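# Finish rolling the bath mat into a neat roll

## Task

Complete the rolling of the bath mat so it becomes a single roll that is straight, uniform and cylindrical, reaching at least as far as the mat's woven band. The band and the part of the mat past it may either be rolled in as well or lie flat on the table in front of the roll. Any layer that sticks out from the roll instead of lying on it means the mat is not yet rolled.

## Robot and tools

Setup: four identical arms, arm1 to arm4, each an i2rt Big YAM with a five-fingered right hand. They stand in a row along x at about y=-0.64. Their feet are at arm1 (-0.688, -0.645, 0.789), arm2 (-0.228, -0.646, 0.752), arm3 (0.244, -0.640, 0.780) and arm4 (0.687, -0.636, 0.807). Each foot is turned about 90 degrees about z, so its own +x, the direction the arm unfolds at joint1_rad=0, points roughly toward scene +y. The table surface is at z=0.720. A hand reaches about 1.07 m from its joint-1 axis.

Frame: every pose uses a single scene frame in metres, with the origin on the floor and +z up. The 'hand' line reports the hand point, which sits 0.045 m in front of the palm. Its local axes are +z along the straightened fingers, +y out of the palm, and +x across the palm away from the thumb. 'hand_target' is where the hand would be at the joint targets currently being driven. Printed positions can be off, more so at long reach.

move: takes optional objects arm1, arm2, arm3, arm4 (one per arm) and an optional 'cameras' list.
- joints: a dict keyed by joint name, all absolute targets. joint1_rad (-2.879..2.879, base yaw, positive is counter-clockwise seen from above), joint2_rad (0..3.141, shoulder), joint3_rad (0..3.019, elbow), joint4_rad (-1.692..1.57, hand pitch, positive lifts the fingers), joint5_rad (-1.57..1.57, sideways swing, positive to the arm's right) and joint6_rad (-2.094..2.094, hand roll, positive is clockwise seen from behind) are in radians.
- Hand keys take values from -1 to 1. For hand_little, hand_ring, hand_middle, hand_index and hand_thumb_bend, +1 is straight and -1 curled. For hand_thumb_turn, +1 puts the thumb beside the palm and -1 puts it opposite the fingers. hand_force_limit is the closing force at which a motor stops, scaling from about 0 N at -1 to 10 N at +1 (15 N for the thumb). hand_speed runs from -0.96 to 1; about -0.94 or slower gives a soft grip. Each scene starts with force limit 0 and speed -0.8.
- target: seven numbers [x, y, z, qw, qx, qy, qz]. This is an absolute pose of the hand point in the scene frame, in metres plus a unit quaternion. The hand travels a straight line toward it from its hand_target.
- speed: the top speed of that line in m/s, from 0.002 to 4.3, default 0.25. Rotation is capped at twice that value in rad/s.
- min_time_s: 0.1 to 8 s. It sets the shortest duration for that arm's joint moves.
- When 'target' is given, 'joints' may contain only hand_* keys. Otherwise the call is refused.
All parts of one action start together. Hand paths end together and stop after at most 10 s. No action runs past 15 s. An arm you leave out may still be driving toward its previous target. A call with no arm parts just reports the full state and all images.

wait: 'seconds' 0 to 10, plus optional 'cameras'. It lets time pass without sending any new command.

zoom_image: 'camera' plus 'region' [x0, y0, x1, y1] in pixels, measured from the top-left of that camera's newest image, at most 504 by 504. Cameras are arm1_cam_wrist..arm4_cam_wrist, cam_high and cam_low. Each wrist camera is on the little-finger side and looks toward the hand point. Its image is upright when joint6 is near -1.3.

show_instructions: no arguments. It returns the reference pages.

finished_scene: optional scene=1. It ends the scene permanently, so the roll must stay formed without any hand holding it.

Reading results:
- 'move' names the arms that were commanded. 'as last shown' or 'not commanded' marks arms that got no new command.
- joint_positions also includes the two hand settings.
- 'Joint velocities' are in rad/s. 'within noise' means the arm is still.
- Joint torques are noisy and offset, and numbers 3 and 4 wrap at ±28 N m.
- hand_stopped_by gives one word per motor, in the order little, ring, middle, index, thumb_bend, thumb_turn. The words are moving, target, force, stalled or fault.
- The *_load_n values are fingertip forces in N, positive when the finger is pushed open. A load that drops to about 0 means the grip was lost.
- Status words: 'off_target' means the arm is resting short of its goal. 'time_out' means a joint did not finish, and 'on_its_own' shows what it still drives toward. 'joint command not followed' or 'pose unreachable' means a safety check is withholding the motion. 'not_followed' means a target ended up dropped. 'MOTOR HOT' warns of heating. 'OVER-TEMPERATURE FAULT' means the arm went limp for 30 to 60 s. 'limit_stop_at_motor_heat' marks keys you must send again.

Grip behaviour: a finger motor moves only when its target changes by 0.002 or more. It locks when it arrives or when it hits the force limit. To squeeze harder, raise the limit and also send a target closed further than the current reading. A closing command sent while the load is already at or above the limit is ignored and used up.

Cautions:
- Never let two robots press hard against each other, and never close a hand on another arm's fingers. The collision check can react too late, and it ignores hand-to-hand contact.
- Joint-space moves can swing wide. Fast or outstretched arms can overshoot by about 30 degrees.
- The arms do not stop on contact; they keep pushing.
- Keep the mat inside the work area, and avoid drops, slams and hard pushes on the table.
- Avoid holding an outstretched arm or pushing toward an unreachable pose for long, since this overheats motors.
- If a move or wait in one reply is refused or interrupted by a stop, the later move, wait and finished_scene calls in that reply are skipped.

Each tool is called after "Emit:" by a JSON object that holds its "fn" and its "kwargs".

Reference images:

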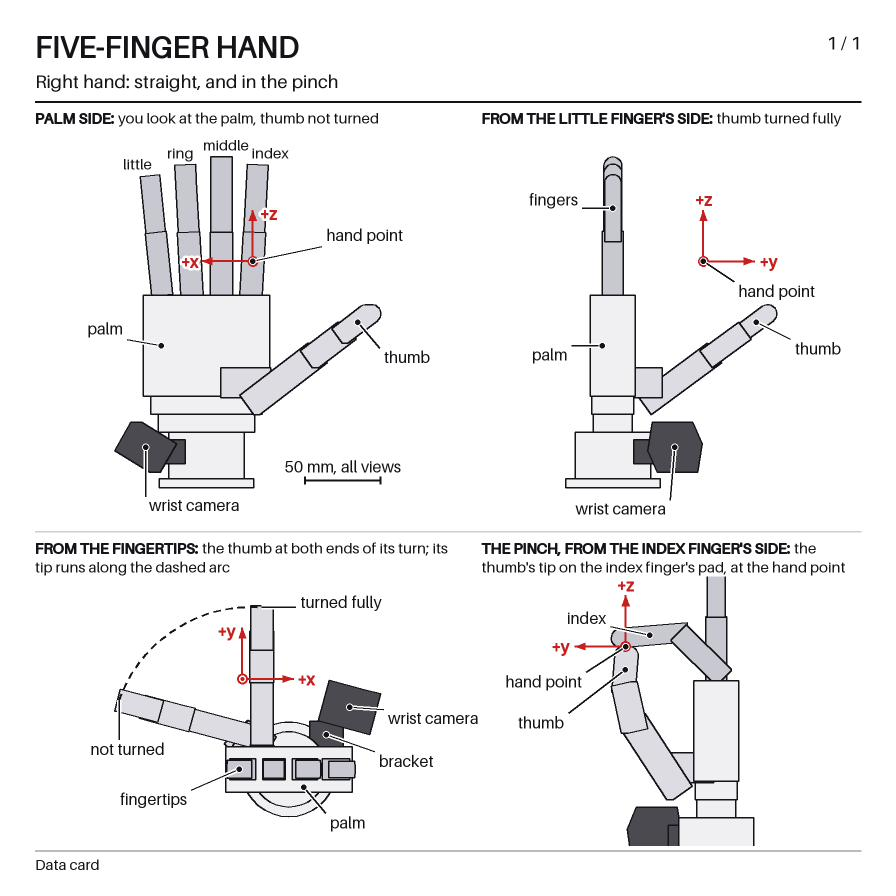

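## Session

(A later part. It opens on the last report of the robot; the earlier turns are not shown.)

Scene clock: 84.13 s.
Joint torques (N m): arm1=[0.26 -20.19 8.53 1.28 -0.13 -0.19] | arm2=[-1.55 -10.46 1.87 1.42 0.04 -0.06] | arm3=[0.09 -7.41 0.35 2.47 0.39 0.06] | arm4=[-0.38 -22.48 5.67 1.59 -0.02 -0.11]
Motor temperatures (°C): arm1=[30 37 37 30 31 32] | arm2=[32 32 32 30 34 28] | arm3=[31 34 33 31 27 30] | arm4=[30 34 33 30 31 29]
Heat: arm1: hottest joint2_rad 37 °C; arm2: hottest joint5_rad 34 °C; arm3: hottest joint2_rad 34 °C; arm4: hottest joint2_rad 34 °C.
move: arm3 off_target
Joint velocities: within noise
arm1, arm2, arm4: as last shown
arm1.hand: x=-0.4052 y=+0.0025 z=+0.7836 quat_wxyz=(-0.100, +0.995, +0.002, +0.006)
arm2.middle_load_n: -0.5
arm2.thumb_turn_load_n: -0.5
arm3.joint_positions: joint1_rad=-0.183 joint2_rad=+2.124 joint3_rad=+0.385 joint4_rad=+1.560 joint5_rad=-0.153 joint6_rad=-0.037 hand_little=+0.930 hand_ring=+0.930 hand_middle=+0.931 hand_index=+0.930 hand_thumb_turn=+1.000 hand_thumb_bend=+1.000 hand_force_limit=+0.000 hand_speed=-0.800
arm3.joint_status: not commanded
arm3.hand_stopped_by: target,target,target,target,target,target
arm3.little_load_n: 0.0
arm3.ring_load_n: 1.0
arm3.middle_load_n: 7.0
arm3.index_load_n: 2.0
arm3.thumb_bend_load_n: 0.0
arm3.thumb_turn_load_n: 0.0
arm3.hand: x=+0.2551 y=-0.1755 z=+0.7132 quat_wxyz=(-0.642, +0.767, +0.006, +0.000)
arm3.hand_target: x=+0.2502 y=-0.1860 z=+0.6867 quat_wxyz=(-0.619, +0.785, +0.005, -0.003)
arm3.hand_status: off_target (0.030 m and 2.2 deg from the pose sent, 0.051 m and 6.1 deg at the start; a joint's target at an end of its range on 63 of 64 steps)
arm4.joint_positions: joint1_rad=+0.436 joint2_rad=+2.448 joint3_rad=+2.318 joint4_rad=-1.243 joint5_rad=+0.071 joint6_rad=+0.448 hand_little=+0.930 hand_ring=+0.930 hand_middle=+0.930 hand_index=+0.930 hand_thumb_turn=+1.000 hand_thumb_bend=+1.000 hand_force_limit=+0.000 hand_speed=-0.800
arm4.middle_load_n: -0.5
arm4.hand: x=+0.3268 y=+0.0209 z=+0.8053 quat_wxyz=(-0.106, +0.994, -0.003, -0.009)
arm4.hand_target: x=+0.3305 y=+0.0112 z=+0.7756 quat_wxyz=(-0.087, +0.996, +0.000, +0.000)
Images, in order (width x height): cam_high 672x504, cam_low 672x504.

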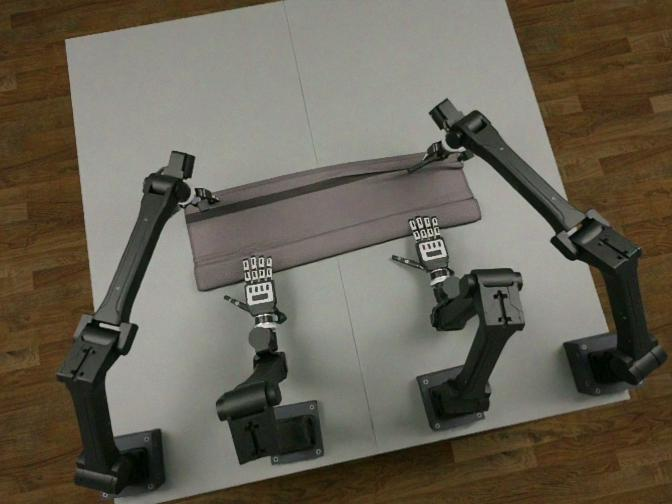

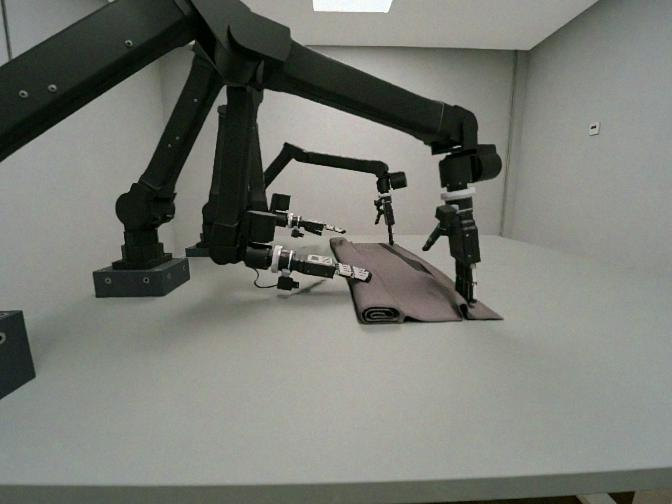

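Emit:
{"fn": "move", "kwargs": {"arm4": {"target": [0.33, 0.045, 0.775, 0.0872, -0.9962, 0, 0], "speed": 0.05}, "cameras": ["cam_high","cam_low"]}}

Emit:
{"fn": "zoom_image", "kwargs": {"camera": "cam_low", "region": [320, 230, 520, 340]}}

Emit:
{"fn": "zoom_image", "kwargs": {"camera": "cam_high", "region": [320, 130, 500, 265]}}

Scene clock: 87.83 s.
Joint torques (N m): arm1=[0.03 -19.43 8.23 1.42 -0.09 -0.14] | arm2=[-1.26 -10.52 2.1 1.44 0.08 -0.07] | arm3=[0.21 -7.53 0.36 2.48 0.39 0.06] | arm4=[-1.32 -21.6 10.54 0.68 -0.06 -0.18]
Motor temperatures (°C): arm1=[30 38 37 30 31 32] | arm2=[32 32 32 30 34 28] | arm3=[31 34 33 31 27 30] | arm4=[30 34 33 30 31 29]
Heat: arm1: hottest joint2_rad 38 °C; arm2: hottest joint5_rad 34 °C; arm3: hottest joint2_rad 34 °C; arm4: hottest joint2_rad 34 °C.
move: arm4 off_target
Joint velocities: within noise
arm1, arm2, arm3: as last shown
arm2.middle_load_n: 0.0
arm2.thumb_turn_load_n: 0.0
arm3.middle_load_n: 7.5
arm4.joint_positions: joint1_rad=+0.427 joint2_rad=+2.556 joint3_rad=+2.527 joint4_rad=-1.353 joint5_rad=+0.069 joint6_rad=+0.436 hand_little=+0.930 hand_ring=+0.930 hand_middle=+0.930 hand_index=+0.930 hand_thumb_turn=+1.000 hand_thumb_bend=+1.000 hand_force_limit=+0.000 hand_speed=-0.800
arm4.joint_status: not commanded
arm4.hand_stopped_by: target,target,target,target,target,target
arm4.little_load_n: 0.0
arm4.ring_load_n: -0.5
arm4.middle_load_n: -1.5
arm4.index_load_n: 0.0
arm4.thumb_bend_load_n: 0.0
arm4.thumb_turn_load_n: 0.0
arm4.hand: x=+0.3247 y=+0.0406 z=+0.8064 quat_wxyz=(-0.102, +0.995, -0.001, -0.007)
arm4.hand_target: x=+0.3307 y=+0.0434 z=+0.7754 quat_wxyz=(-0.088, +0.996, +0.000, -0.001)
arm4.hand_status: off_target (0.032 m and 1.9 deg from the pose sent, 0.039 m and 2.5 deg at the start)
Images, in order (width x height): cam_high 672x504, cam_low 672x504.

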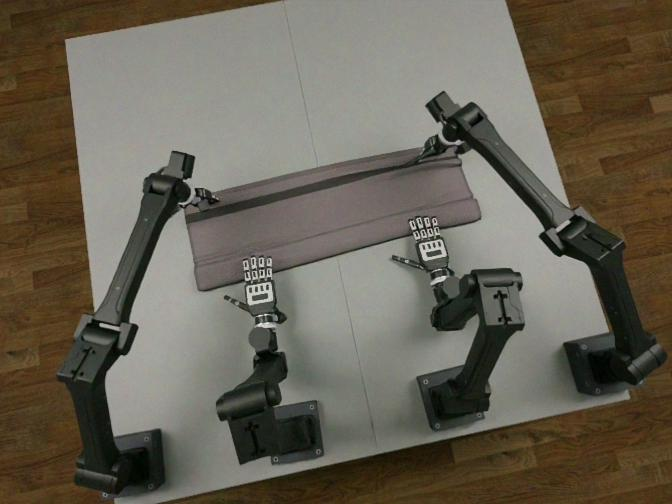

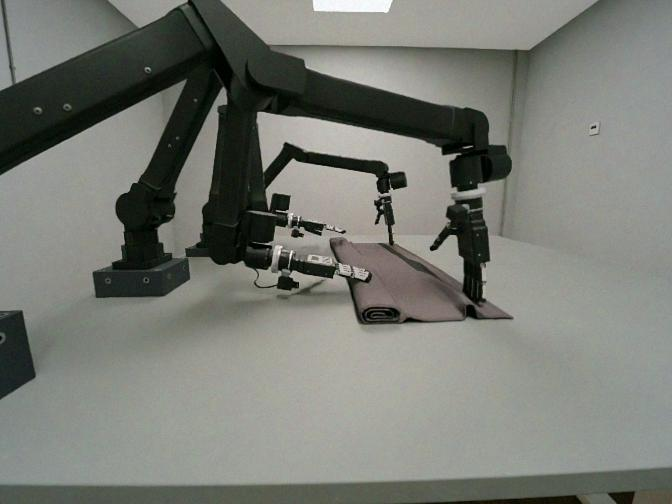

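Scaled by 2.520 from the camera's image (finer frame: 960x720).

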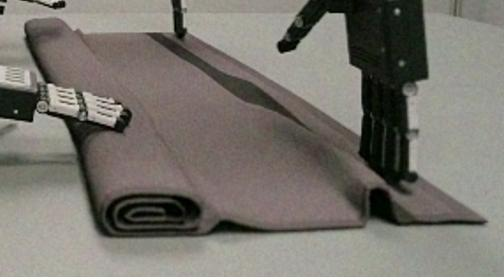

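Scaled by 2.800 from the camera's image (finer frame: 960x720).

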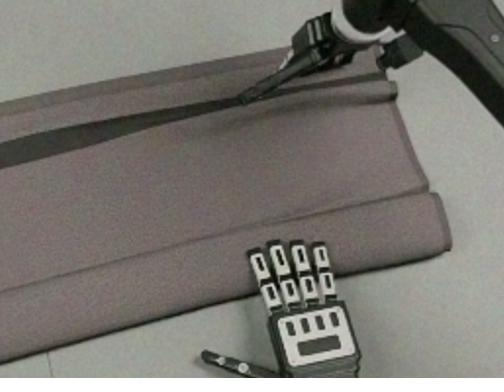

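Emit:
{"fn": "move", "kwargs": {"arm4": {"target": [0.33, 0.085, 0.775, 0.0872, -0.9962, 0, 0], "speed": 0.05}, "cameras": ["cam_high","cam_low"]}}

Emit:
{"fn": "zoom_image", "kwargs": {"camera": "cam_low", "region": [320, 230, 520, 340]}}

Emit:
{"fn": "zoom_image", "kwargs": {"camera": "cam_high", "region": [140, 130, 500, 320]}}

Scene clock: 96.40 s.
Joint torques (N m): arm1=[-0.44 -19.37 8.18 1.42 -0.08 -0.11] | arm2=[-1.03 -10.64 1.92 1.52 0.02 -0.01] | arm3=[0.21 -7.88 0.14 2.48 0.35 0.06] | arm4=[-1.38 -22.18 10.8 0.88 0 -0.1]
Motor temperatures (°C): arm1=[30 40 37 30 31 32] | arm2=[32 32 32 30 34 28] | arm3=[31 34 32 30 27 30] | arm4=[30 34 34 30 31 29]
Heat: arm1: hottest joint2_rad 40 °C; arm2: hottest joint5_rad 34 °C; arm3: hottest joint2_rad 34 °C; arm4: hottest joint2_rad 34 °C.
move: arm4 off_target
Joint velocities: within noise
arm1, arm2, arm3: as last shown
arm1.joint_positions: joint1_rad=-0.401 joint2_rad=+2.398 joint3_rad=+2.224 joint4_rad=-1.208 joint5_rad=-0.076 joint6_rad=-0.432 hand_little=+0.930 hand_ring=+0.930 hand_middle=+0.930 hand_index=+0.930 hand_thumb_turn=+1.000 hand_thumb_bend=+1.000 hand_force_limit=+0.000 hand_speed=-0.800
arm1.hand: x=-0.4052 y=+0.0025 z=+0.7836 quat_wxyz=(-0.100, +0.995, +0.002, +0.005)
arm3.joint_positions: joint1_rad=-0.183 joint2_rad=+2.129 joint3_rad=+0.389 joint4_rad=+1.560 joint5_rad=-0.152 joint6_rad=-0.037 hand_little=+0.930 hand_ring=+0.930 hand_middle=+0.931 hand_index=+0.930 hand_thumb_turn=+1.000 hand_thumb_bend=+1.000 hand_force_limit=+0.000 hand_speed=-0.800
arm3.middle_load_n: 7.0
arm3.hand: x=+0.2554 y=-0.1747 z=+0.7118 quat_wxyz=(-0.642, +0.767, +0.006, +0.001)
arm4.joint_positions: joint1_rad=+0.410 joint2_rad=+2.745 joint3_rad=+2.890 joint4_rad=-1.465 joint5_rad=+0.064 joint6_rad=+0.417 hand_little=+0.930 hand_ring=+0.930 hand_middle=+0.930 hand_index=+0.930 hand_thumb_turn=+1.000 hand_thumb_bend=+1.000 hand_force_limit=+0.000 hand_speed=-0.800
arm4.joint_status: not commanded
arm4.hand_stopped_by: target,target,target,target,target,target
arm4.little_load_n: 0.0
arm4.ring_load_n: 0.0
arm4.middle_load_n: -2.0
arm4.index_load_n: 0.0
arm4.thumb_bend_load_n: 0.0
arm4.thumb_turn_load_n: 0.0
arm4.hand: x=+0.3218 y=+0.0783 z=+0.8051 quat_wxyz=(-0.129, +0.991, -0.001, -0.021)
arm4.hand_target: x=+0.3310 y=+0.0825 z=+0.7752 quat_wxyz=(-0.120, +0.993, -0.006, -0.015)
arm4.hand_status: off_target (0.032 m and 5.4 deg from the pose sent, 0.055 m and 1.9 deg at the start; a joint's target at an end of its range on 18 of 43 steps)
Images, in order (width x height): cam_high 672x504, cam_low 672x504.

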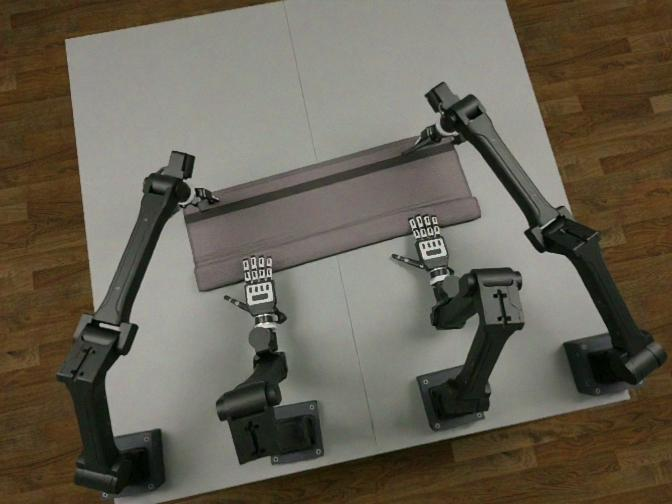

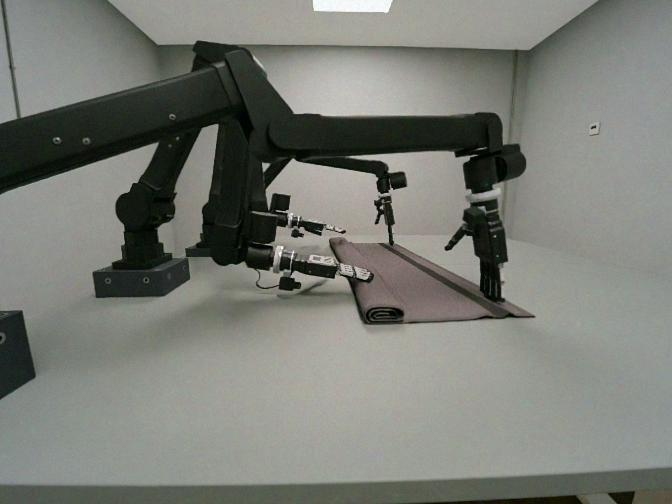

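Scaled by 2.520 from the camera's image (finer frame: 960x720).

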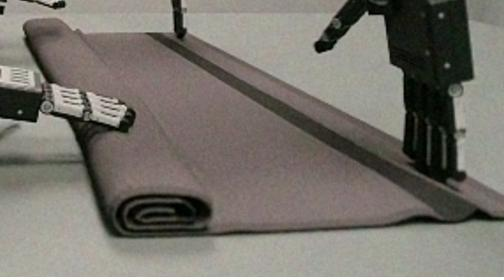

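Scaled by 1.400 from the camera's image (finer frame: 960x720).

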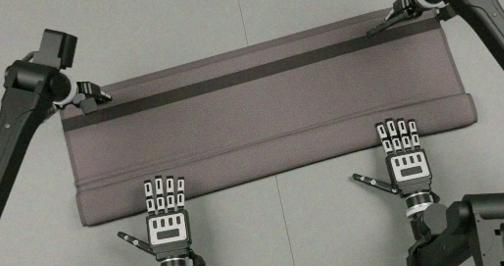

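Emit:
{"fn": "move", "kwargs": {"arm3": {"target": [0.25, -0.20, 0.80, 0.656, -0.755, 0, 0], "speed": 0.08}, "arm2": {"target": [-0.276, -0.22, 0.82, 0.656, -0.755, 0, 0], "speed": 0.08}}}

Emit:
{"fn": "move", "kwargs": {"arm1": {"target": [-0.40, 0.048, 0.762, 0.0872, -0.9962, 0, 0], "speed": 0.04}, "cameras": ["cam_high","cam_low"]}}

Emit:
{"fn": "zoom_image", "kwargs": {"camera": "cam_low", "region": [300, 220, 520, 340]}}

Emit:
{"fn": "zoom_image", "kwargs": {"camera": "cam_high", "region": [140, 120, 500, 320]}}

Scene clock: 101.77 s.
Joint torques (N m): arm1=[0.5 -19.55 8.34 1.31 -0.17 -0.13] | arm2=[-0.91 -7.12 4.62 1.39 0.15 -0.07] | arm3=[-0.32 -11.99 1.57 2.25 0.11 0.21] | arm4=[-1.85 -21.54 10.7 0.84 -0.02 -0.1]
Motor temperatures (°C): arm1=[30 40 38 30 31 32] | arm2=[32 32 32 30 34 28] | arm3=[31 34 32 30 27 30] | arm4=[30 35 34 30 31 29]
Heat: arm1: hottest joint2_rad 40 °C; arm2: hottest joint5_rad 34 °C; arm3: hottest joint2_rad 34 °C; arm4: hottest joint2_rad 35 °C.
move: arm2 done; arm3 done
Joint velocities: within noise
arm1.joint_positions: joint1_rad=-0.401 joint2_rad=+2.398 joint3_rad=+2.224 joint4_rad=-1.208 joint5_rad=-0.076 joint6_rad=-0.432 hand_little=+0.930 hand_ring=+0.930 hand_middle=+0.930 hand_index=+0.930 hand_thumb_turn=+1.000 hand_thumb_bend=+1.000 hand_force_limit=+0.000 hand_speed=-0.800
arm1.joint_status: not commanded
arm1.hand_stopped_by: target,target,target,target,target,target
arm1.little_load_n: 0.0
arm1.ring_load_n: 0.0
arm1.middle_load_n: 0.5
arm1.index_load_n: 0.0
arm1.thumb_bend_load_n: 0.0
arm1.thumb_turn_load_n: 0.0
arm1.hand: x=-0.4052 y=+0.0025 z=+0.7836 quat_wxyz=(-0.100, +0.995, +0.002, +0.005)
arm1.hand_target: x=-0.4004 y=-0.0064 z=+0.7625 quat_wxyz=(-0.087, +0.996, +0.000, +0.000)
arm1.hand_status: not commanded
arm2.joint_positions: joint1_rad=+0.115 joint2_rad=+1.397 joint3_rad=+0.224 joint4_rad=+1.025 joint5_rad=+0.073 joint6_rad=+0.008 hand_little=+0.930 hand_ring=+0.930 hand_middle=+0.930 hand_index=+0.930 hand_thumb_turn=+1.000 hand_thumb_bend=+1.000 hand_force_limit=+0.000 hand_speed=-0.800
arm2.joint_status: not commanded
arm2.hand_stopped_by: target,target,target,target,target,target
arm2.little_load_n: 0.0
arm2.ring_load_n: 0.0
arm2.middle_load_n: 0.0
arm2.index_load_n: -0.5
arm2.thumb_bend_load_n: 0.0
arm2.thumb_turn_load_n: 0.0
arm2.hand: x=-0.2756 y=-0.2189 z=+0.8179 quat_wxyz=(-0.655, +0.756, +0.000, +0.000)
arm2.hand_target: x=-0.2759 y=-0.2200 z=+0.8198 quat_wxyz=(-0.656, +0.755, +0.000, +0.000)
arm2.hand_status: done (0.002 m and 0.2 deg from the pose sent, 0.057 m and 0.3 deg at the start)
arm3.joint_positions: joint1_rad=-0.183 joint2_rad=+1.728 joint3_rad=+0.261 joint4_rad=+1.321 joint5_rad=-0.142 joint6_rad=-0.034 hand_little=+0.930 hand_ring=+0.930 hand_middle=+0.930 hand_index=+0.930 hand_thumb_turn=+1.000 hand_thumb_bend=+1.000 hand_force_limit=+0.000 hand_speed=-0.800
arm3.joint_status: not commanded
arm3.hand_stopped_by: target,target,target,target,target,target
arm3.little_load_n: 0.0
arm3.ring_load_n: 0.0
arm3.middle_load_n: 0.0
arm3.index_load_n: 0.0
arm3.thumb_bend_load_n: 0.0
arm3.thumb_turn_load_n: -0.5
arm3.hand: x=+0.2537 y=-0.1986 z=+0.7944 quat_wxyz=(-0.654, +0.757, +0.003, +0.006)
arm3.hand_target: x=+0.2500 y=-0.2000 z=+0.7998 quat_wxyz=(-0.656, +0.755, +0.000, +0.000)
arm3.hand_status: done (0.007 m and 0.8 deg from the pose sent, 0.092 m and 2.2 deg at the start)
arm4: as last shown
pictures: none

Scene clock: 104.27 s.
Joint torques (N m): arm1=[2.32 -19.31 12.83 1.29 0.04 0.01] | arm2=[-1.14 -7.24 4.64 1.22 0.15 -0.06] | arm3=[-0.32 -11.99 1.59 2.18 0.11 0.21] | arm4=[-1.73 -21.95 10.77 1.07 -0.01 -0.12]
Motor temperatures (°C): arm1=[30 40 38 30 31 32] | arm2=[32 32 32 30 34 28] | arm3=[31 34 32 30 27 30] | arm4=[30 35 35 30 31 29]
Heat: arm1: hottest joint2_rad 40 °C; arm2: hottest joint5_rad 34 °C; arm3: hottest joint2_rad 34 °C; arm4: hottest joint2_rad 35 °C.
move: arm1 off_target
Joint velocities: within noise
arm1.joint_positions: joint1_rad=-0.393 joint2_rad=+2.620 joint3_rad=+2.649 joint4_rad=-1.426 joint5_rad=-0.075 joint6_rad=-0.421 hand_little=+0.930 hand_ring=+0.930 hand_middle=+0.930 hand_index=+0.930 hand_thumb_turn=+1.000 hand_thumb_bend=+1.000 hand_force_limit=+0.000 hand_speed=-0.800
arm1.joint_status: not commanded
arm1.hand_stopped_by: target,target,target,target,target,target
arm1.little_load_n: 0.0
arm1.ring_load_n: 0.0
arm1.middle_load_n: -2.5
arm1.index_load_n: 0.0
arm1.thumb_bend_load_n: 0.0
arm1.thumb_turn_load_n: 0.0
arm1.hand: x=-0.3951 y=+0.0408 z=+0.7848 quat_wxyz=(-0.094, +0.996, +0.000, +0.002)
arm1.hand_target: x=-0.4005 y=+0.0468 z=+0.7623 quat_wxyz=(-0.088, +0.996, +0.000, +0.001)
arm1.hand_status: off_target (0.024 m and 0.8 deg from the pose sent, 0.051 m and 1.7 deg at the start)
arm2, arm3, arm4: as last shown
arm2.index_load_n: 0.0
arm3.index_load_n: -0.5
arm4.joint_positions: joint1_rad=+0.408 joint2_rad=+2.745 joint3_rad=+2.890 joint4_rad=-1.465 joint5_rad=+0.064 joint6_rad=+0.417 hand_little=+0.930 hand_ring=+0.930 hand_middle=+0.930 hand_index=+0.930 hand_thumb_turn=+1.000 hand_thumb_bend=+1.000 hand_force_limit=+0.000 hand_speed=-0.800
arm4.middle_load_n: -0.5
arm4.hand: x=+0.3237 y=+0.0793 z=+0.8051 quat_wxyz=(-0.129, +0.991, -0.002, -0.020)
arm4.hand_target: x=+0.3311 y=+0.0825 z=+0.7753 quat_wxyz=(-0.120, +0.993, -0.006, -0.015)
Images, in order (width x height): cam_high 672x504, cam_low 672x504.

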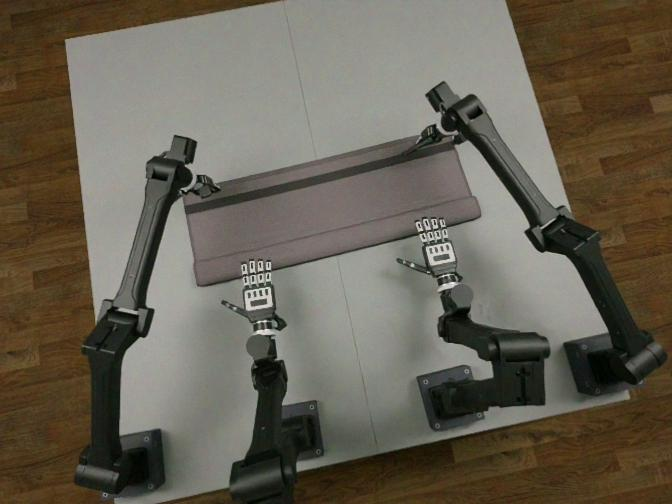

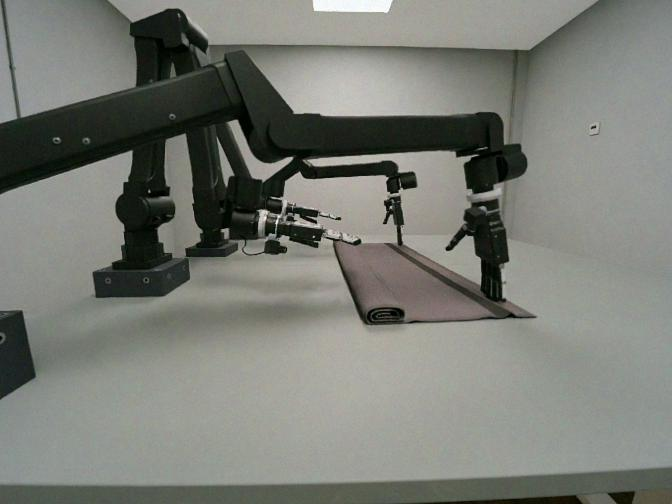

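Scaled by 2.291 from the camera's image (finer frame: 960x720).

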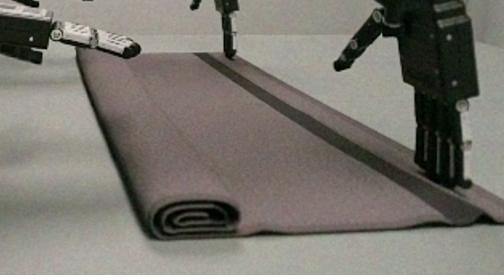

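Scaled by 1.400 from the camera's image (finer frame: 960x720).

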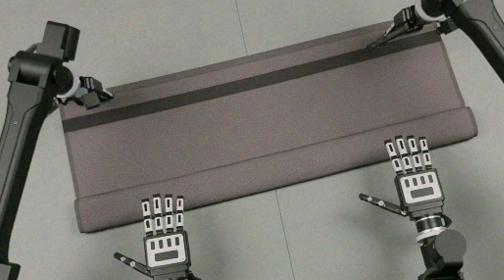

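Emit:
{"fn": "zoom_image", "kwargs": {"camera": "cam_low", "region": [345, 285, 425, 345]}}

Scaled by 6.300 from the camera's image (finer frame: 960x720).

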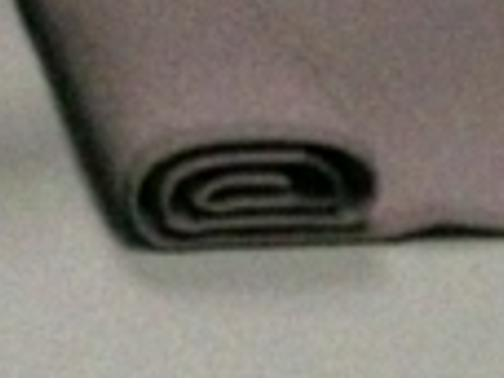

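Emit:
{"fn": "move", "kwargs": {"arm1": {"target": [-0.40, 0.04, 0.86, 0.0872, -0.9962, 0, 0], "speed": 0.12}, "arm4": {"target": [0.33, 0.07, 0.87, 0.0872, -0.9962, 0, 0], "speed": 0.12}}}

Emit:
{"fn": "move", "kwargs": {"arm1": {"target": [-0.40, -0.15, 0.87, 0.3827, -0.9239, 0, 0], "speed": 0.2, "joints": {"hand_thumb_turn": -1}}, "arm2": {"target": [-0.16, -0.14, 0.87, 0.3827, -0.9239, 0, 0], "speed": 0.2, "joints": {"hand_thumb_turn": -1}}, "arm3": {"target": [0.084, -0.13, 0.87, 0.3827, -0.9239, 0, 0], "speed": 0.2, "joints": {"hand_thumb_turn": -1}}, "arm4": {"target": [0.32, -0.12, 0.87, 0.3827, -0.9239, 0, 0], "speed": 0.2, "joints": {"hand_thumb_turn": -1}}, "cameras": ["all"]}}

Scene clock: 108.60 s.
Joint torques (N m): arm1=[2.55 -19.55 12.49 1.03 -0.01 0.01] | arm2=[0.03 -7.36 4.6 1.33 0.13 0.01] | arm3=[-0.32 -12.04 1.59 2.19 0.11 0.21] | arm4=[-0.85 -28.16 10.36 0.42 0.01 -0.01]
Motor temperatures (°C): arm1=[30 40 39 30 31 32] | arm2=[32 32 32 30 34 28] | arm3=[31 34 32 30 27 30] | arm4=[30 36 35 30 31 29]
Heat: arm1: hottest joint2_rad 40 °C; arm2: hottest joint5_rad 34 °C; arm3: hottest joint2_rad 34 °C; arm4: hottest joint2_rad 36 °C.
move: arm1 off_target; arm4 off_target
Joint velocities: within noise
arm1.joint_positions: joint1_rad=-0.393 joint2_rad=+2.624 joint3_rad=+2.893 joint4_rad=-1.641 joint5_rad=-0.074 joint6_rad=-0.421 hand_little=+0.930 hand_ring=+0.930 hand_middle=+0.930 hand_index=+0.930 hand_thumb_turn=+1.000 hand_thumb_bend=+1.000 hand_force_limit=+0.000 hand_speed=-0.800
arm1.joint_status: not commanded
arm1.hand_stopped_by: target,target,target,target,target,target
arm1.little_load_n: 0.0
arm1.ring_load_n: 0.0
arm1.middle_load_n: -0.5
arm1.index_load_n: 0.0
arm1.thumb_bend_load_n: 0.0
arm1.thumb_turn_load_n: 0.0
arm1.hand: x=-0.3975 y=+0.0353 z=+0.8735 quat_wxyz=(-0.105, +0.994, +0.000, +0.007)
arm1.hand_target: x=-0.4006 y=+0.0388 z=+0.8598 quat_wxyz=(-0.101, +0.995, -0.001, +0.006)
arm1.hand_status: off_target (0.015 m and 2.2 deg from the pose sent, 0.075 m and 0.8 deg at the start; a joint's target at an end of its range on 22 of 48 steps)
arm2, arm3: as last shown
arm2.thumb_turn_load_n: -0.5
arm3.index_load_n: 0.0
arm4.joint_positions: joint1_rad=+0.408 joint2_rad=+2.702 joint3_rad=+2.893 joint4_rad=-1.558 joint5_rad=+0.064 joint6_rad=+0.417 hand_little=+0.930 hand_ring=+0.930 hand_middle=+0.930 hand_index=+0.930 hand_thumb_turn=+1.000 hand_thumb_bend=+1.000 hand_force_limit=+0.000 hand_speed=-0.800
arm4.joint_status: not commanded
arm4.hand_stopped_by: target,target,target,target,target,target
arm4.little_load_n: 0.0
arm4.ring_load_n: 0.0
arm4.middle_load_n: 0.0
arm4.index_load_n: -0.5
arm4.thumb_bend_load_n: 0.0
arm4.thumb_turn_load_n: 0.0
arm4.hand: x=+0.3316 y=+0.0611 z=+0.8376 quat_wxyz=(-0.108, +0.994, -0.002, -0.011)
arm4.hand_target: x=+0.3308 y=+0.0681 z=+0.8696 quat_wxyz=(-0.131, +0.991, -0.008, -0.021)
arm4.hand_status: off_target (0.034 m and 2.7 deg from the pose sent, 0.066 m and 5.4 deg at the start; a joint's target at an end of its range on 44 of 48 steps)
pictures: none

Scene clock: 114.23 s.
Joint torques (N m): arm1=[0.85 -11.93 8.32 2.44 -0.43 -0.14] | arm2=[-1.61 -10.87 12.94 1.03 -0.14 -0.03] | arm3=[-0.03 -11.93 11.37 1.68 0.24 0.21] | arm4=[-0.67 -17.44 6.46 2.56 0.35 -0.06]
Motor temperatures (°C): arm1=[30 39 39 30 31 32] | arm2=[32 32 33 30 34 28] | arm3=[31 34 33 30 27 30] | arm4=[30 36 35 30 31 29]
Heat: arm1: hottest joint2_rad 39 °C; arm2: hottest joint5_rad 34 °C; arm3: hottest joint2_rad 34 °C; arm4: hottest joint2_rad 36 °C.
move: arm1 done; arm2 off_target; arm3 off_target; arm4 done
Joint velocities: within noise
arm1.joint_positions: joint1_rad=-0.632 joint2_rad=+1.676 joint3_rad=+1.195 joint4_rad=-0.426 joint5_rad=-0.453 joint6_rad=-0.504 hand_little=+0.930 hand_ring=+0.930 hand_middle=+0.930 hand_index=+0.930 hand_thumb_turn=-1.000 hand_thumb_bend=+1.000 hand_force_limit=+0.000 hand_speed=-0.800
arm1.joint_status: all done
arm1.hand_stopped_by: target,target,target,target,target,target
arm1.little_load_n: 0.0
arm1.ring_load_n: -0.5
arm1.middle_load_n: 0.0
arm1.index_load_n: 0.0
arm1.thumb_bend_load_n: 0.0
arm1.thumb_turn_load_n: 0.0
arm1.hand: x=-0.4015 y=-0.1473 z=+0.8736 quat_wxyz=(-0.381, +0.924, -0.002, -0.002)
arm1.hand_target: x=-0.4001 y=-0.1500 z=+0.8700 quat_wxyz=(-0.383, +0.924, +0.000, +0.000)
arm1.hand_status: done (0.005 m and 0.3 deg from the pose sent, 0.185 m and 32.9 deg at the start)
arm2.joint_positions: joint1_rad=-0.185 joint2_rad=+1.400 joint3_rad=+0.912 joint4_rad=-0.349 joint5_rad=-0.159 joint6_rad=-0.158 hand_little=+0.930 hand_ring=+0.930 hand_middle=+0.930 hand_index=+0.930 hand_thumb_turn=-1.000 hand_thumb_bend=+1.000 hand_force_limit=+0.000 hand_speed=-0.800
arm2.joint_status: all done
arm2.hand_stopped_by: target,target,target,target,target,target
arm2.little_load_n: 0.0
arm2.ring_load_n: 0.0
arm2.middle_load_n: 0.0
arm2.index_load_n: 0.0
arm2.thumb_bend_load_n: 0.0
arm2.thumb_turn_load_n: 0.0
arm2.hand: x=-0.1671 y=-0.1575 z=+0.8518 quat_wxyz=(-0.367, +0.930, -0.004, -0.006)
arm2.hand_target: x=-0.1601 y=-0.1410 z=+0.8702 quat_wxyz=(-0.383, +0.924, +0.000, +0.000)
arm2.hand_status: off_target (0.026 m and 2.1 deg from the pose sent, 0.149 m and 36.8 deg at the start)
arm3.joint_positions: joint1_rad=+0.257 joint2_rad=+1.457 joint3_rad=+0.889 joint4_rad=-0.276 joint5_rad=+0.211 joint6_rad=+0.202 hand_little=+0.930 hand_ring=+0.930 hand_middle=+0.930 hand_index=+0.930 hand_thumb_turn=-1.000 hand_thumb_bend=+1.000 hand_force_limit=+0.000 hand_speed=-0.800
arm3.joint_status: all done
arm3.hand_stopped_by: target,target,target,target,target,target
arm3.little_load_n: 0.0
arm3.ring_load_n: 0.0
arm3.middle_load_n: 0.0
arm3.index_load_n: 0.0
arm3.thumb_bend_load_n: 0.0
arm3.thumb_turn_load_n: 0.5
arm3.hand: x=+0.0968 y=-0.1519 z=+0.8497 quat_wxyz=(-0.367, +0.930, +0.004, +0.008)
arm3.hand_target: x=+0.0844 y=-0.1315 z=+0.8705 quat_wxyz=(-0.383, +0.924, +0.000, +0.000)
arm3.hand_status: off_target (0.032 m and 2.3 deg from the pose sent, 0.198 m and 36.7 deg at the start)
arm4.joint_positions: joint1_rad=+0.658 joint2_rad=+1.786 joint3_rad=+1.261 joint4_rad=-0.412 joint5_rad=+0.449 joint6_rad=+0.507 hand_little=+0.930 hand_ring=+0.930 hand_middle=+0.930 hand_index=+0.930 hand_thumb_turn=-1.000 hand_thumb_bend=+1.000 hand_force_limit=+0.000 hand_speed=-0.800
arm4.joint_status: all done
arm4.hand_stopped_by: target,target,target,target,target,target
arm4.little_load_n: -0.5
arm4.ring_load_n: 0.0
arm4.middle_load_n: 0.0
arm4.index_load_n: 0.0
arm4.thumb_bend_load_n: 0.0
arm4.thumb_turn_load_n: 0.0
arm4.hand: x=+0.3210 y=-0.1209 z=+0.8600 quat_wxyz=(-0.372, +0.928, +0.007, +0.009)
arm4.hand_target: x=+0.3200 y=-0.1201 z=+0.8699 quat_wxyz=(-0.382, +0.924, +0.000, +0.000)
arm4.hand_status: done (0.010 m and 1.8 deg from the pose sent, 0.184 m and 32.6 deg at the start)
pictures: arm1_cam_wrist, arm2_cam_wrist, arm3_cam_wrist, arm4_cam_wrist, cam_high, cam_low
Images, in order (width x height): arm1_cam_wrist 672x504, arm2_cam_wrist 672x504, arm3_cam_wrist 672x504, arm4_cam_wrist 672x504, cam_high 672x504, cam_low 672x504.

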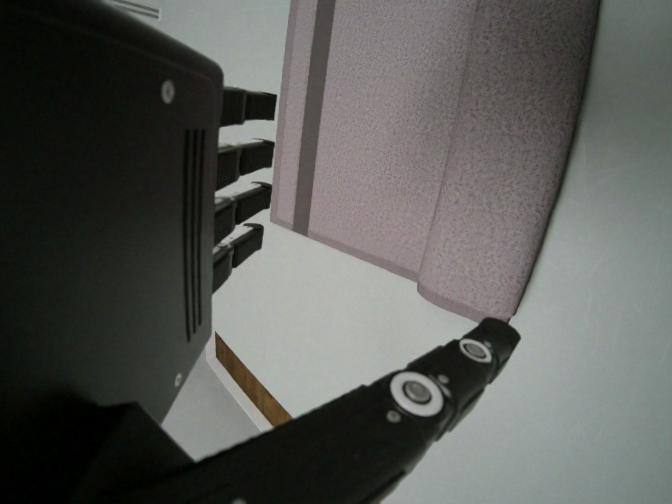

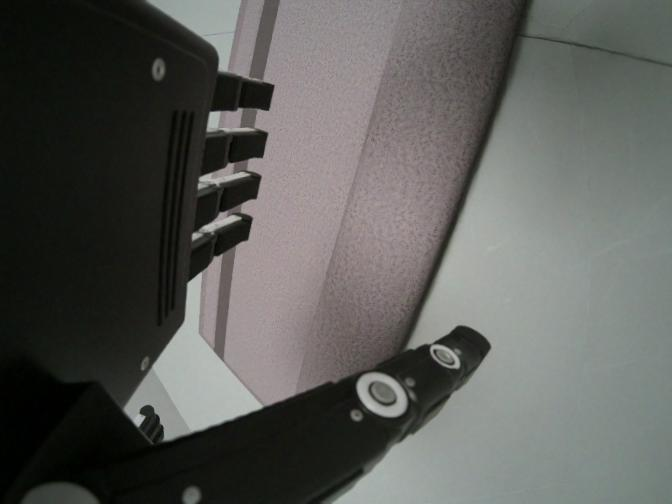

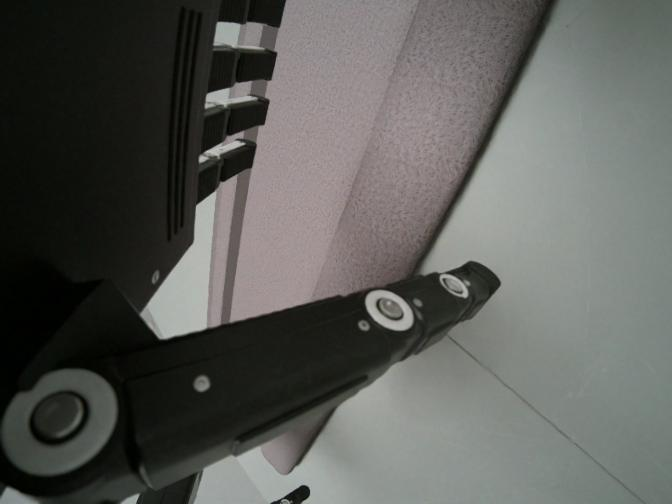

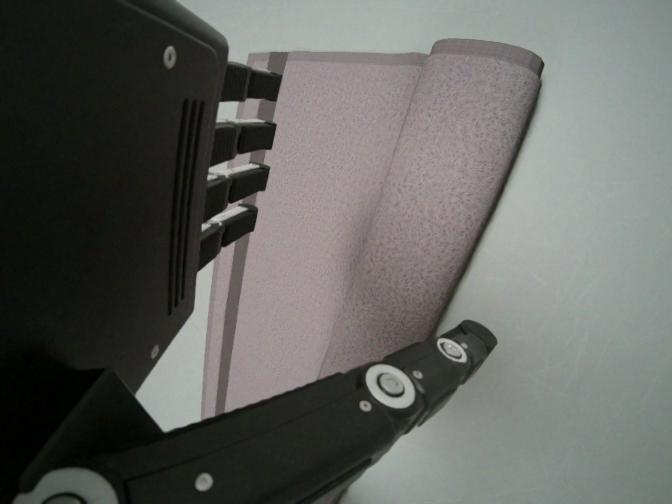

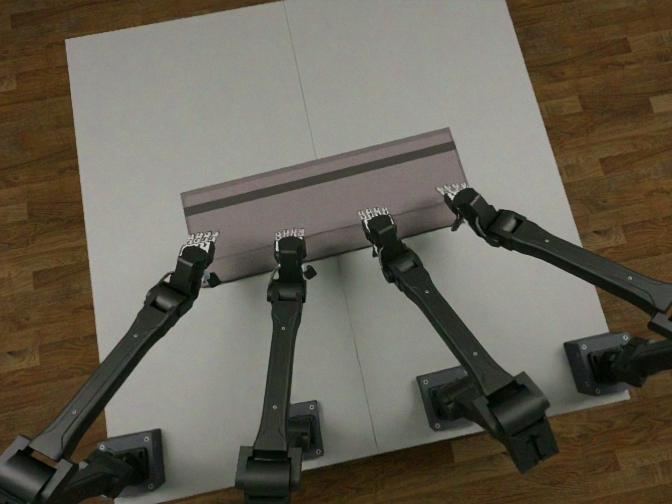

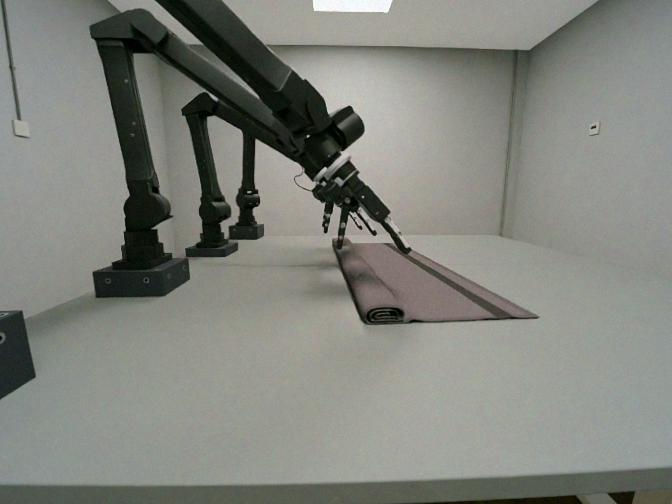

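Emit:
{"fn": "move", "kwargs": {"arm1": {"target": [-0.40, -0.142, 0.80, 0.3827, -0.9239, 0, 0], "speed": 0.1}, "arm2": {"target": [-0.156, -0.127, 0.80, 0.3827, -0.9239, 0, 0], "speed": 0.1}, "arm3": {"target": [0.084, -0.115, 0.80, 0.3827, -0.9239, 0, 0], "speed": 0.1}, "arm4": {"target": [0.32, -0.104, 0.81, 0.3827, -0.9239, 0, 0], "speed": 0.1}, "cameras": ["all"]}}

Emit:
{"fn": "zoom_image", "kwargs": {"camera": "cam_low", "region": [300, 220, 460, 340]}}

Scene clock: 116.50 s.
Joint torques (N m): arm1=[1.67 -11.87 8.02 2.48 -0.2 -0.08] | arm2=[-1.38 -12.4 8.08 1.81 -0.24 -0.12] | arm3=[-0.79 -14.1 7.71 3.07 0.11 0.13] | arm4=[-1.32 -15.97 6.38 2.35 0.15 -0.14]
Motor temperatures (°C): arm1=[30 39 39 30 31 32] | arm2=[32 32 33 30 34 28] | arm3=[31 34 34 30 27 30] | arm4=[30 36 35 30 31 29]
Heat: arm1: hottest joint2_rad 39 °C; arm2: hottest joint5_rad 34 °C; arm3: hottest joint2_rad 34 °C; arm4: hottest joint2_rad 36 °C.
move: arm1 off_target; arm2 done; arm3 off_target; arm4 done
Joint velocities: within noise
arm1.joint_positions: joint1_rad=-0.632 joint2_rad=+1.771 joint3_rad=+1.133 joint4_rad=-0.250 joint5_rad=-0.453 joint6_rad=-0.504 hand_little=+0.930 hand_ring=+0.930 hand_middle=+0.930 hand_index=+0.930 hand_thumb_turn=-1.000 hand_thumb_bend=+1.000 hand_force_limit=+0.000 hand_speed=-0.800
arm1.joint_status: not commanded
arm1.hand_stopped_by: target,target,target,target,target,target
arm1.little_load_n: 0.0
arm1.ring_load_n: 0.0
arm1.middle_load_n: 0.0
arm1.index_load_n: 0.0
arm1.thumb_bend_load_n: 0.0
arm1.thumb_turn_load_n: 0.0
arm1.hand: x=-0.3969 y=-0.1416 z=+0.8130 quat_wxyz=(-0.388, +0.921, +0.000, +0.004)
arm1.hand_target: x=-0.4002 y=-0.1422 z=+0.8003 quat_wxyz=(-0.383, +0.924, +0.000, +0.000)
arm1.hand_status: off_target (0.013 m and 0.8 deg from the pose sent, 0.074 m and 0.3 deg at the start)
arm2.joint_positions: joint1_rad=-0.185 joint2_rad=+1.546 joint3_rad=+0.899 joint4_rad=-0.169 joint5_rad=-0.160 joint6_rad=-0.160 hand_little=+0.930 hand_ring=+0.930 hand_middle=+0.930 hand_index=+0.930 hand_thumb_turn=-1.000 hand_thumb_bend=+1.000 hand_force_limit=+0.000 hand_speed=-0.800
arm2.joint_status: not commanded
arm2.hand_stopped_by: target,target,target,target,target,target
arm2.little_load_n: 0.0
arm2.ring_load_n: 0.0
arm2.middle_load_n: 0.0
arm2.index_load_n: 0.0
arm2.thumb_bend_load_n: 0.0
arm2.thumb_turn_load_n: 0.0
arm2.hand: x=-0.1610 y=-0.1300 z=+0.7988 quat_wxyz=(-0.376, +0.927, -0.002, -0.004)
arm2.hand_target: x=-0.1560 y=-0.1271 z=+0.7999 quat_wxyz=(-0.383, +0.924, +0.000, +0.000)
arm2.hand_status: done (0.006 m and 0.9 deg from the pose sent, 0.061 m and 2.1 deg at the start)
arm3.joint_positions: joint1_rad=+0.257 joint2_rad=+1.617 joint3_rad=+0.889 joint4_rad=-0.113 joint5_rad=+0.208 joint6_rad=+0.202 hand_little=+0.930 hand_ring=+0.930 hand_middle=+0.930 hand_index=+0.930 hand_thumb_turn=-1.000 hand_thumb_bend=+1.000 hand_force_limit=+0.000 hand_speed=-0.800
arm3.joint_status: not commanded
arm3.hand_stopped_by: target,target,target,target,target,target
arm3.little_load_n: 0.0
arm3.ring_load_n: 0.0
arm3.middle_load_n: 0.0
arm3.index_load_n: 0.0
arm3.thumb_bend_load_n: -0.5
arm3.thumb_turn_load_n: 0.0
arm3.hand: x=+0.0890 y=-0.1283 z=+0.7929 quat_wxyz=(-0.368, +0.930, +0.005, +0.007)
arm3.hand_target: x=+0.0842 y=-0.1155 z=+0.8003 quat_wxyz=(-0.383, +0.924, +0.000, +0.000)
arm3.hand_status: off_target (0.016 m and 2.1 deg from the pose sent, 0.063 m and 2.3 deg at the start)
arm4.joint_positions: joint1_rad=+0.648 joint2_rad=+1.870 joint3_rad=+1.238 joint4_rad=-0.273 joint5_rad=+0.443 joint6_rad=+0.507 hand_little=+0.930 hand_ring=+0.930 hand_middle=+0.930 hand_index=+0.930 hand_thumb_turn=-1.000 hand_thumb_bend=+1.000 hand_force_limit=+0.000 hand_speed=-0.800
arm4.joint_status: not commanded
arm4.hand_stopped_by: target,target,target,target,target,target
arm4.little_load_n: 0.0
arm4.ring_load_n: 0.0
arm4.middle_load_n: 0.0
arm4.index_load_n: 0.0
arm4.thumb_bend_load_n: 0.0
arm4.thumb_turn_load_n: 0.0
arm4.hand: x=+0.3165 y=-0.1063 z=+0.8162 quat_wxyz=(-0.382, +0.924, +0.000, -0.001)
arm4.hand_target: x=+0.3200 y=-0.1041 z=+0.8101 quat_wxyz=(-0.383, +0.924, +0.000, +0.000)
arm4.hand_status: done (0.008 m and 0.1 deg from the pose sent, 0.053 m and 1.8 deg at the start)
pictures: arm1_cam_wrist, arm2_cam_wrist, arm3_cam_wrist, arm4_cam_wrist, cam_high, cam_low
Images, in order (width x height): arm1_cam_wrist 672x504, arm2_cam_wrist 672x504, arm3_cam_wrist 672x504, arm4_cam_wrist 672x504, cam_high 672x504, cam_low 672x504.

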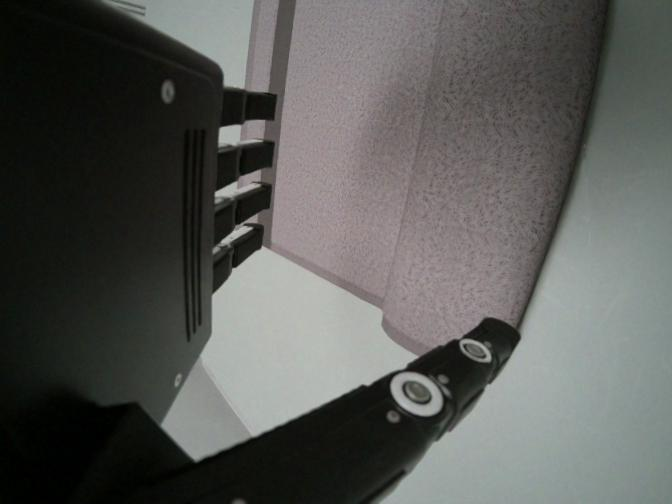

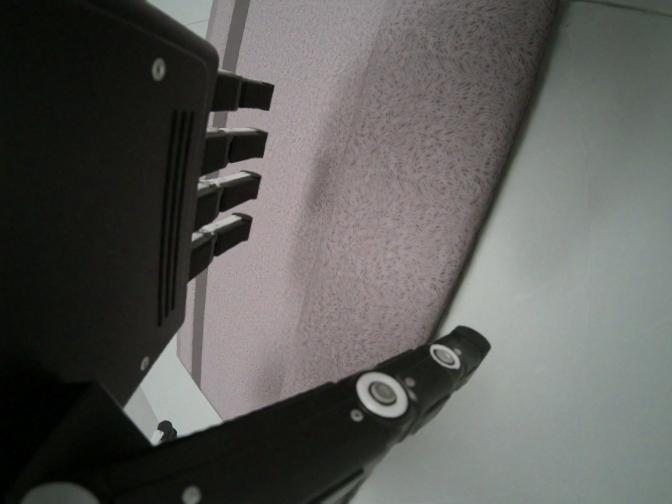

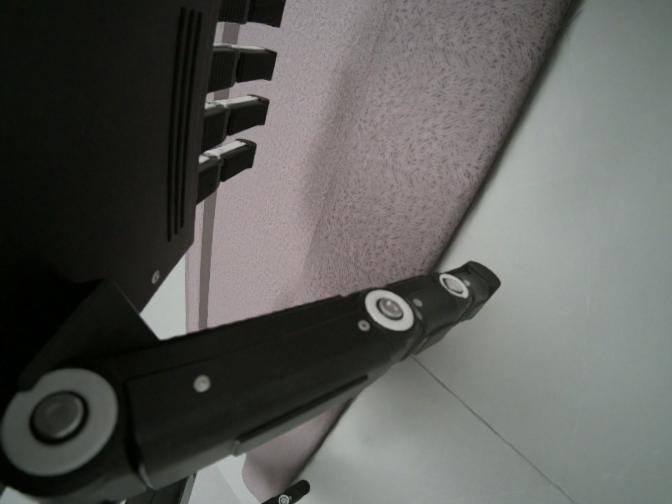

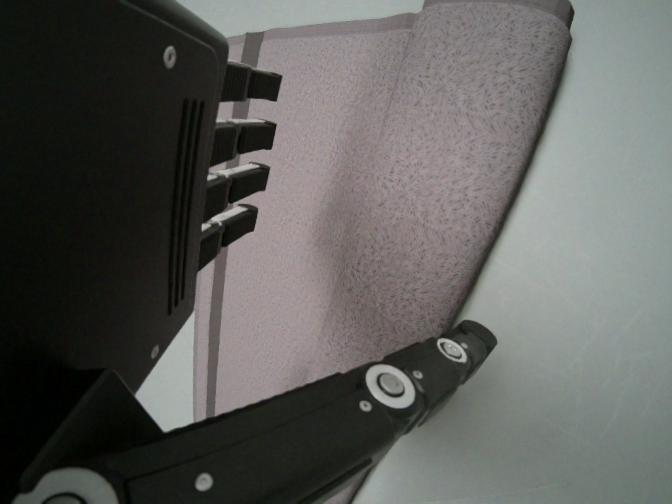

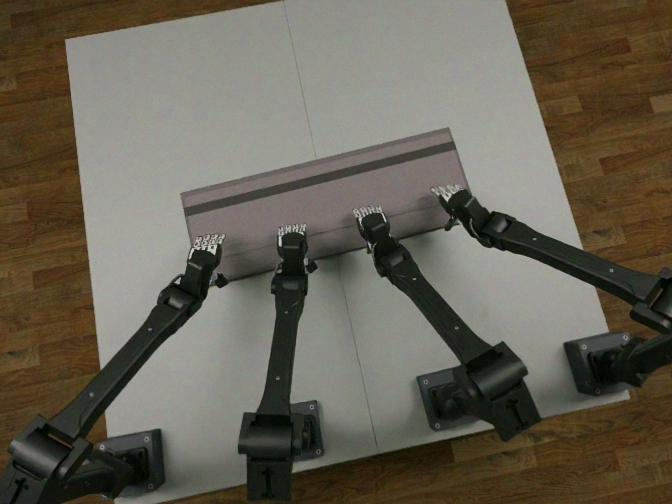

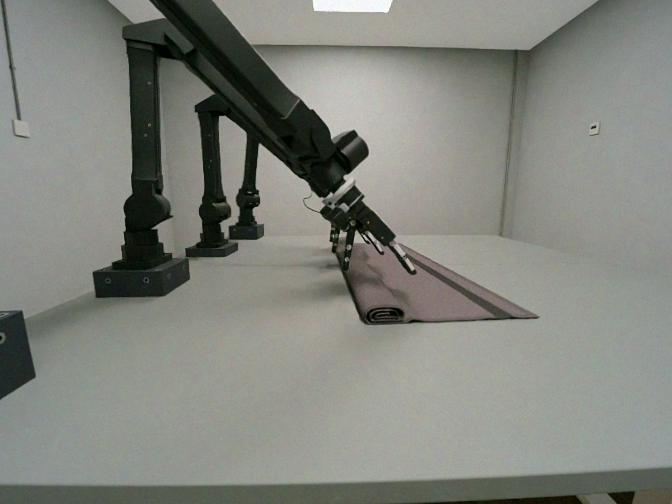

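Scaled by 3.150 from the camera's image (finer frame: 960x720).

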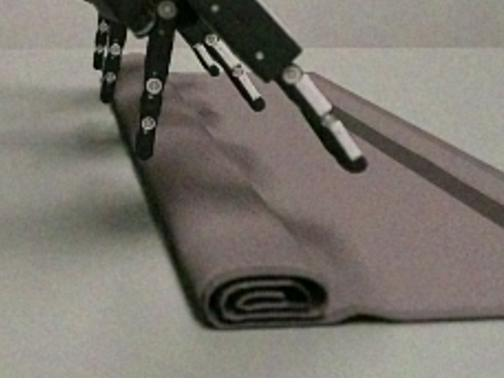

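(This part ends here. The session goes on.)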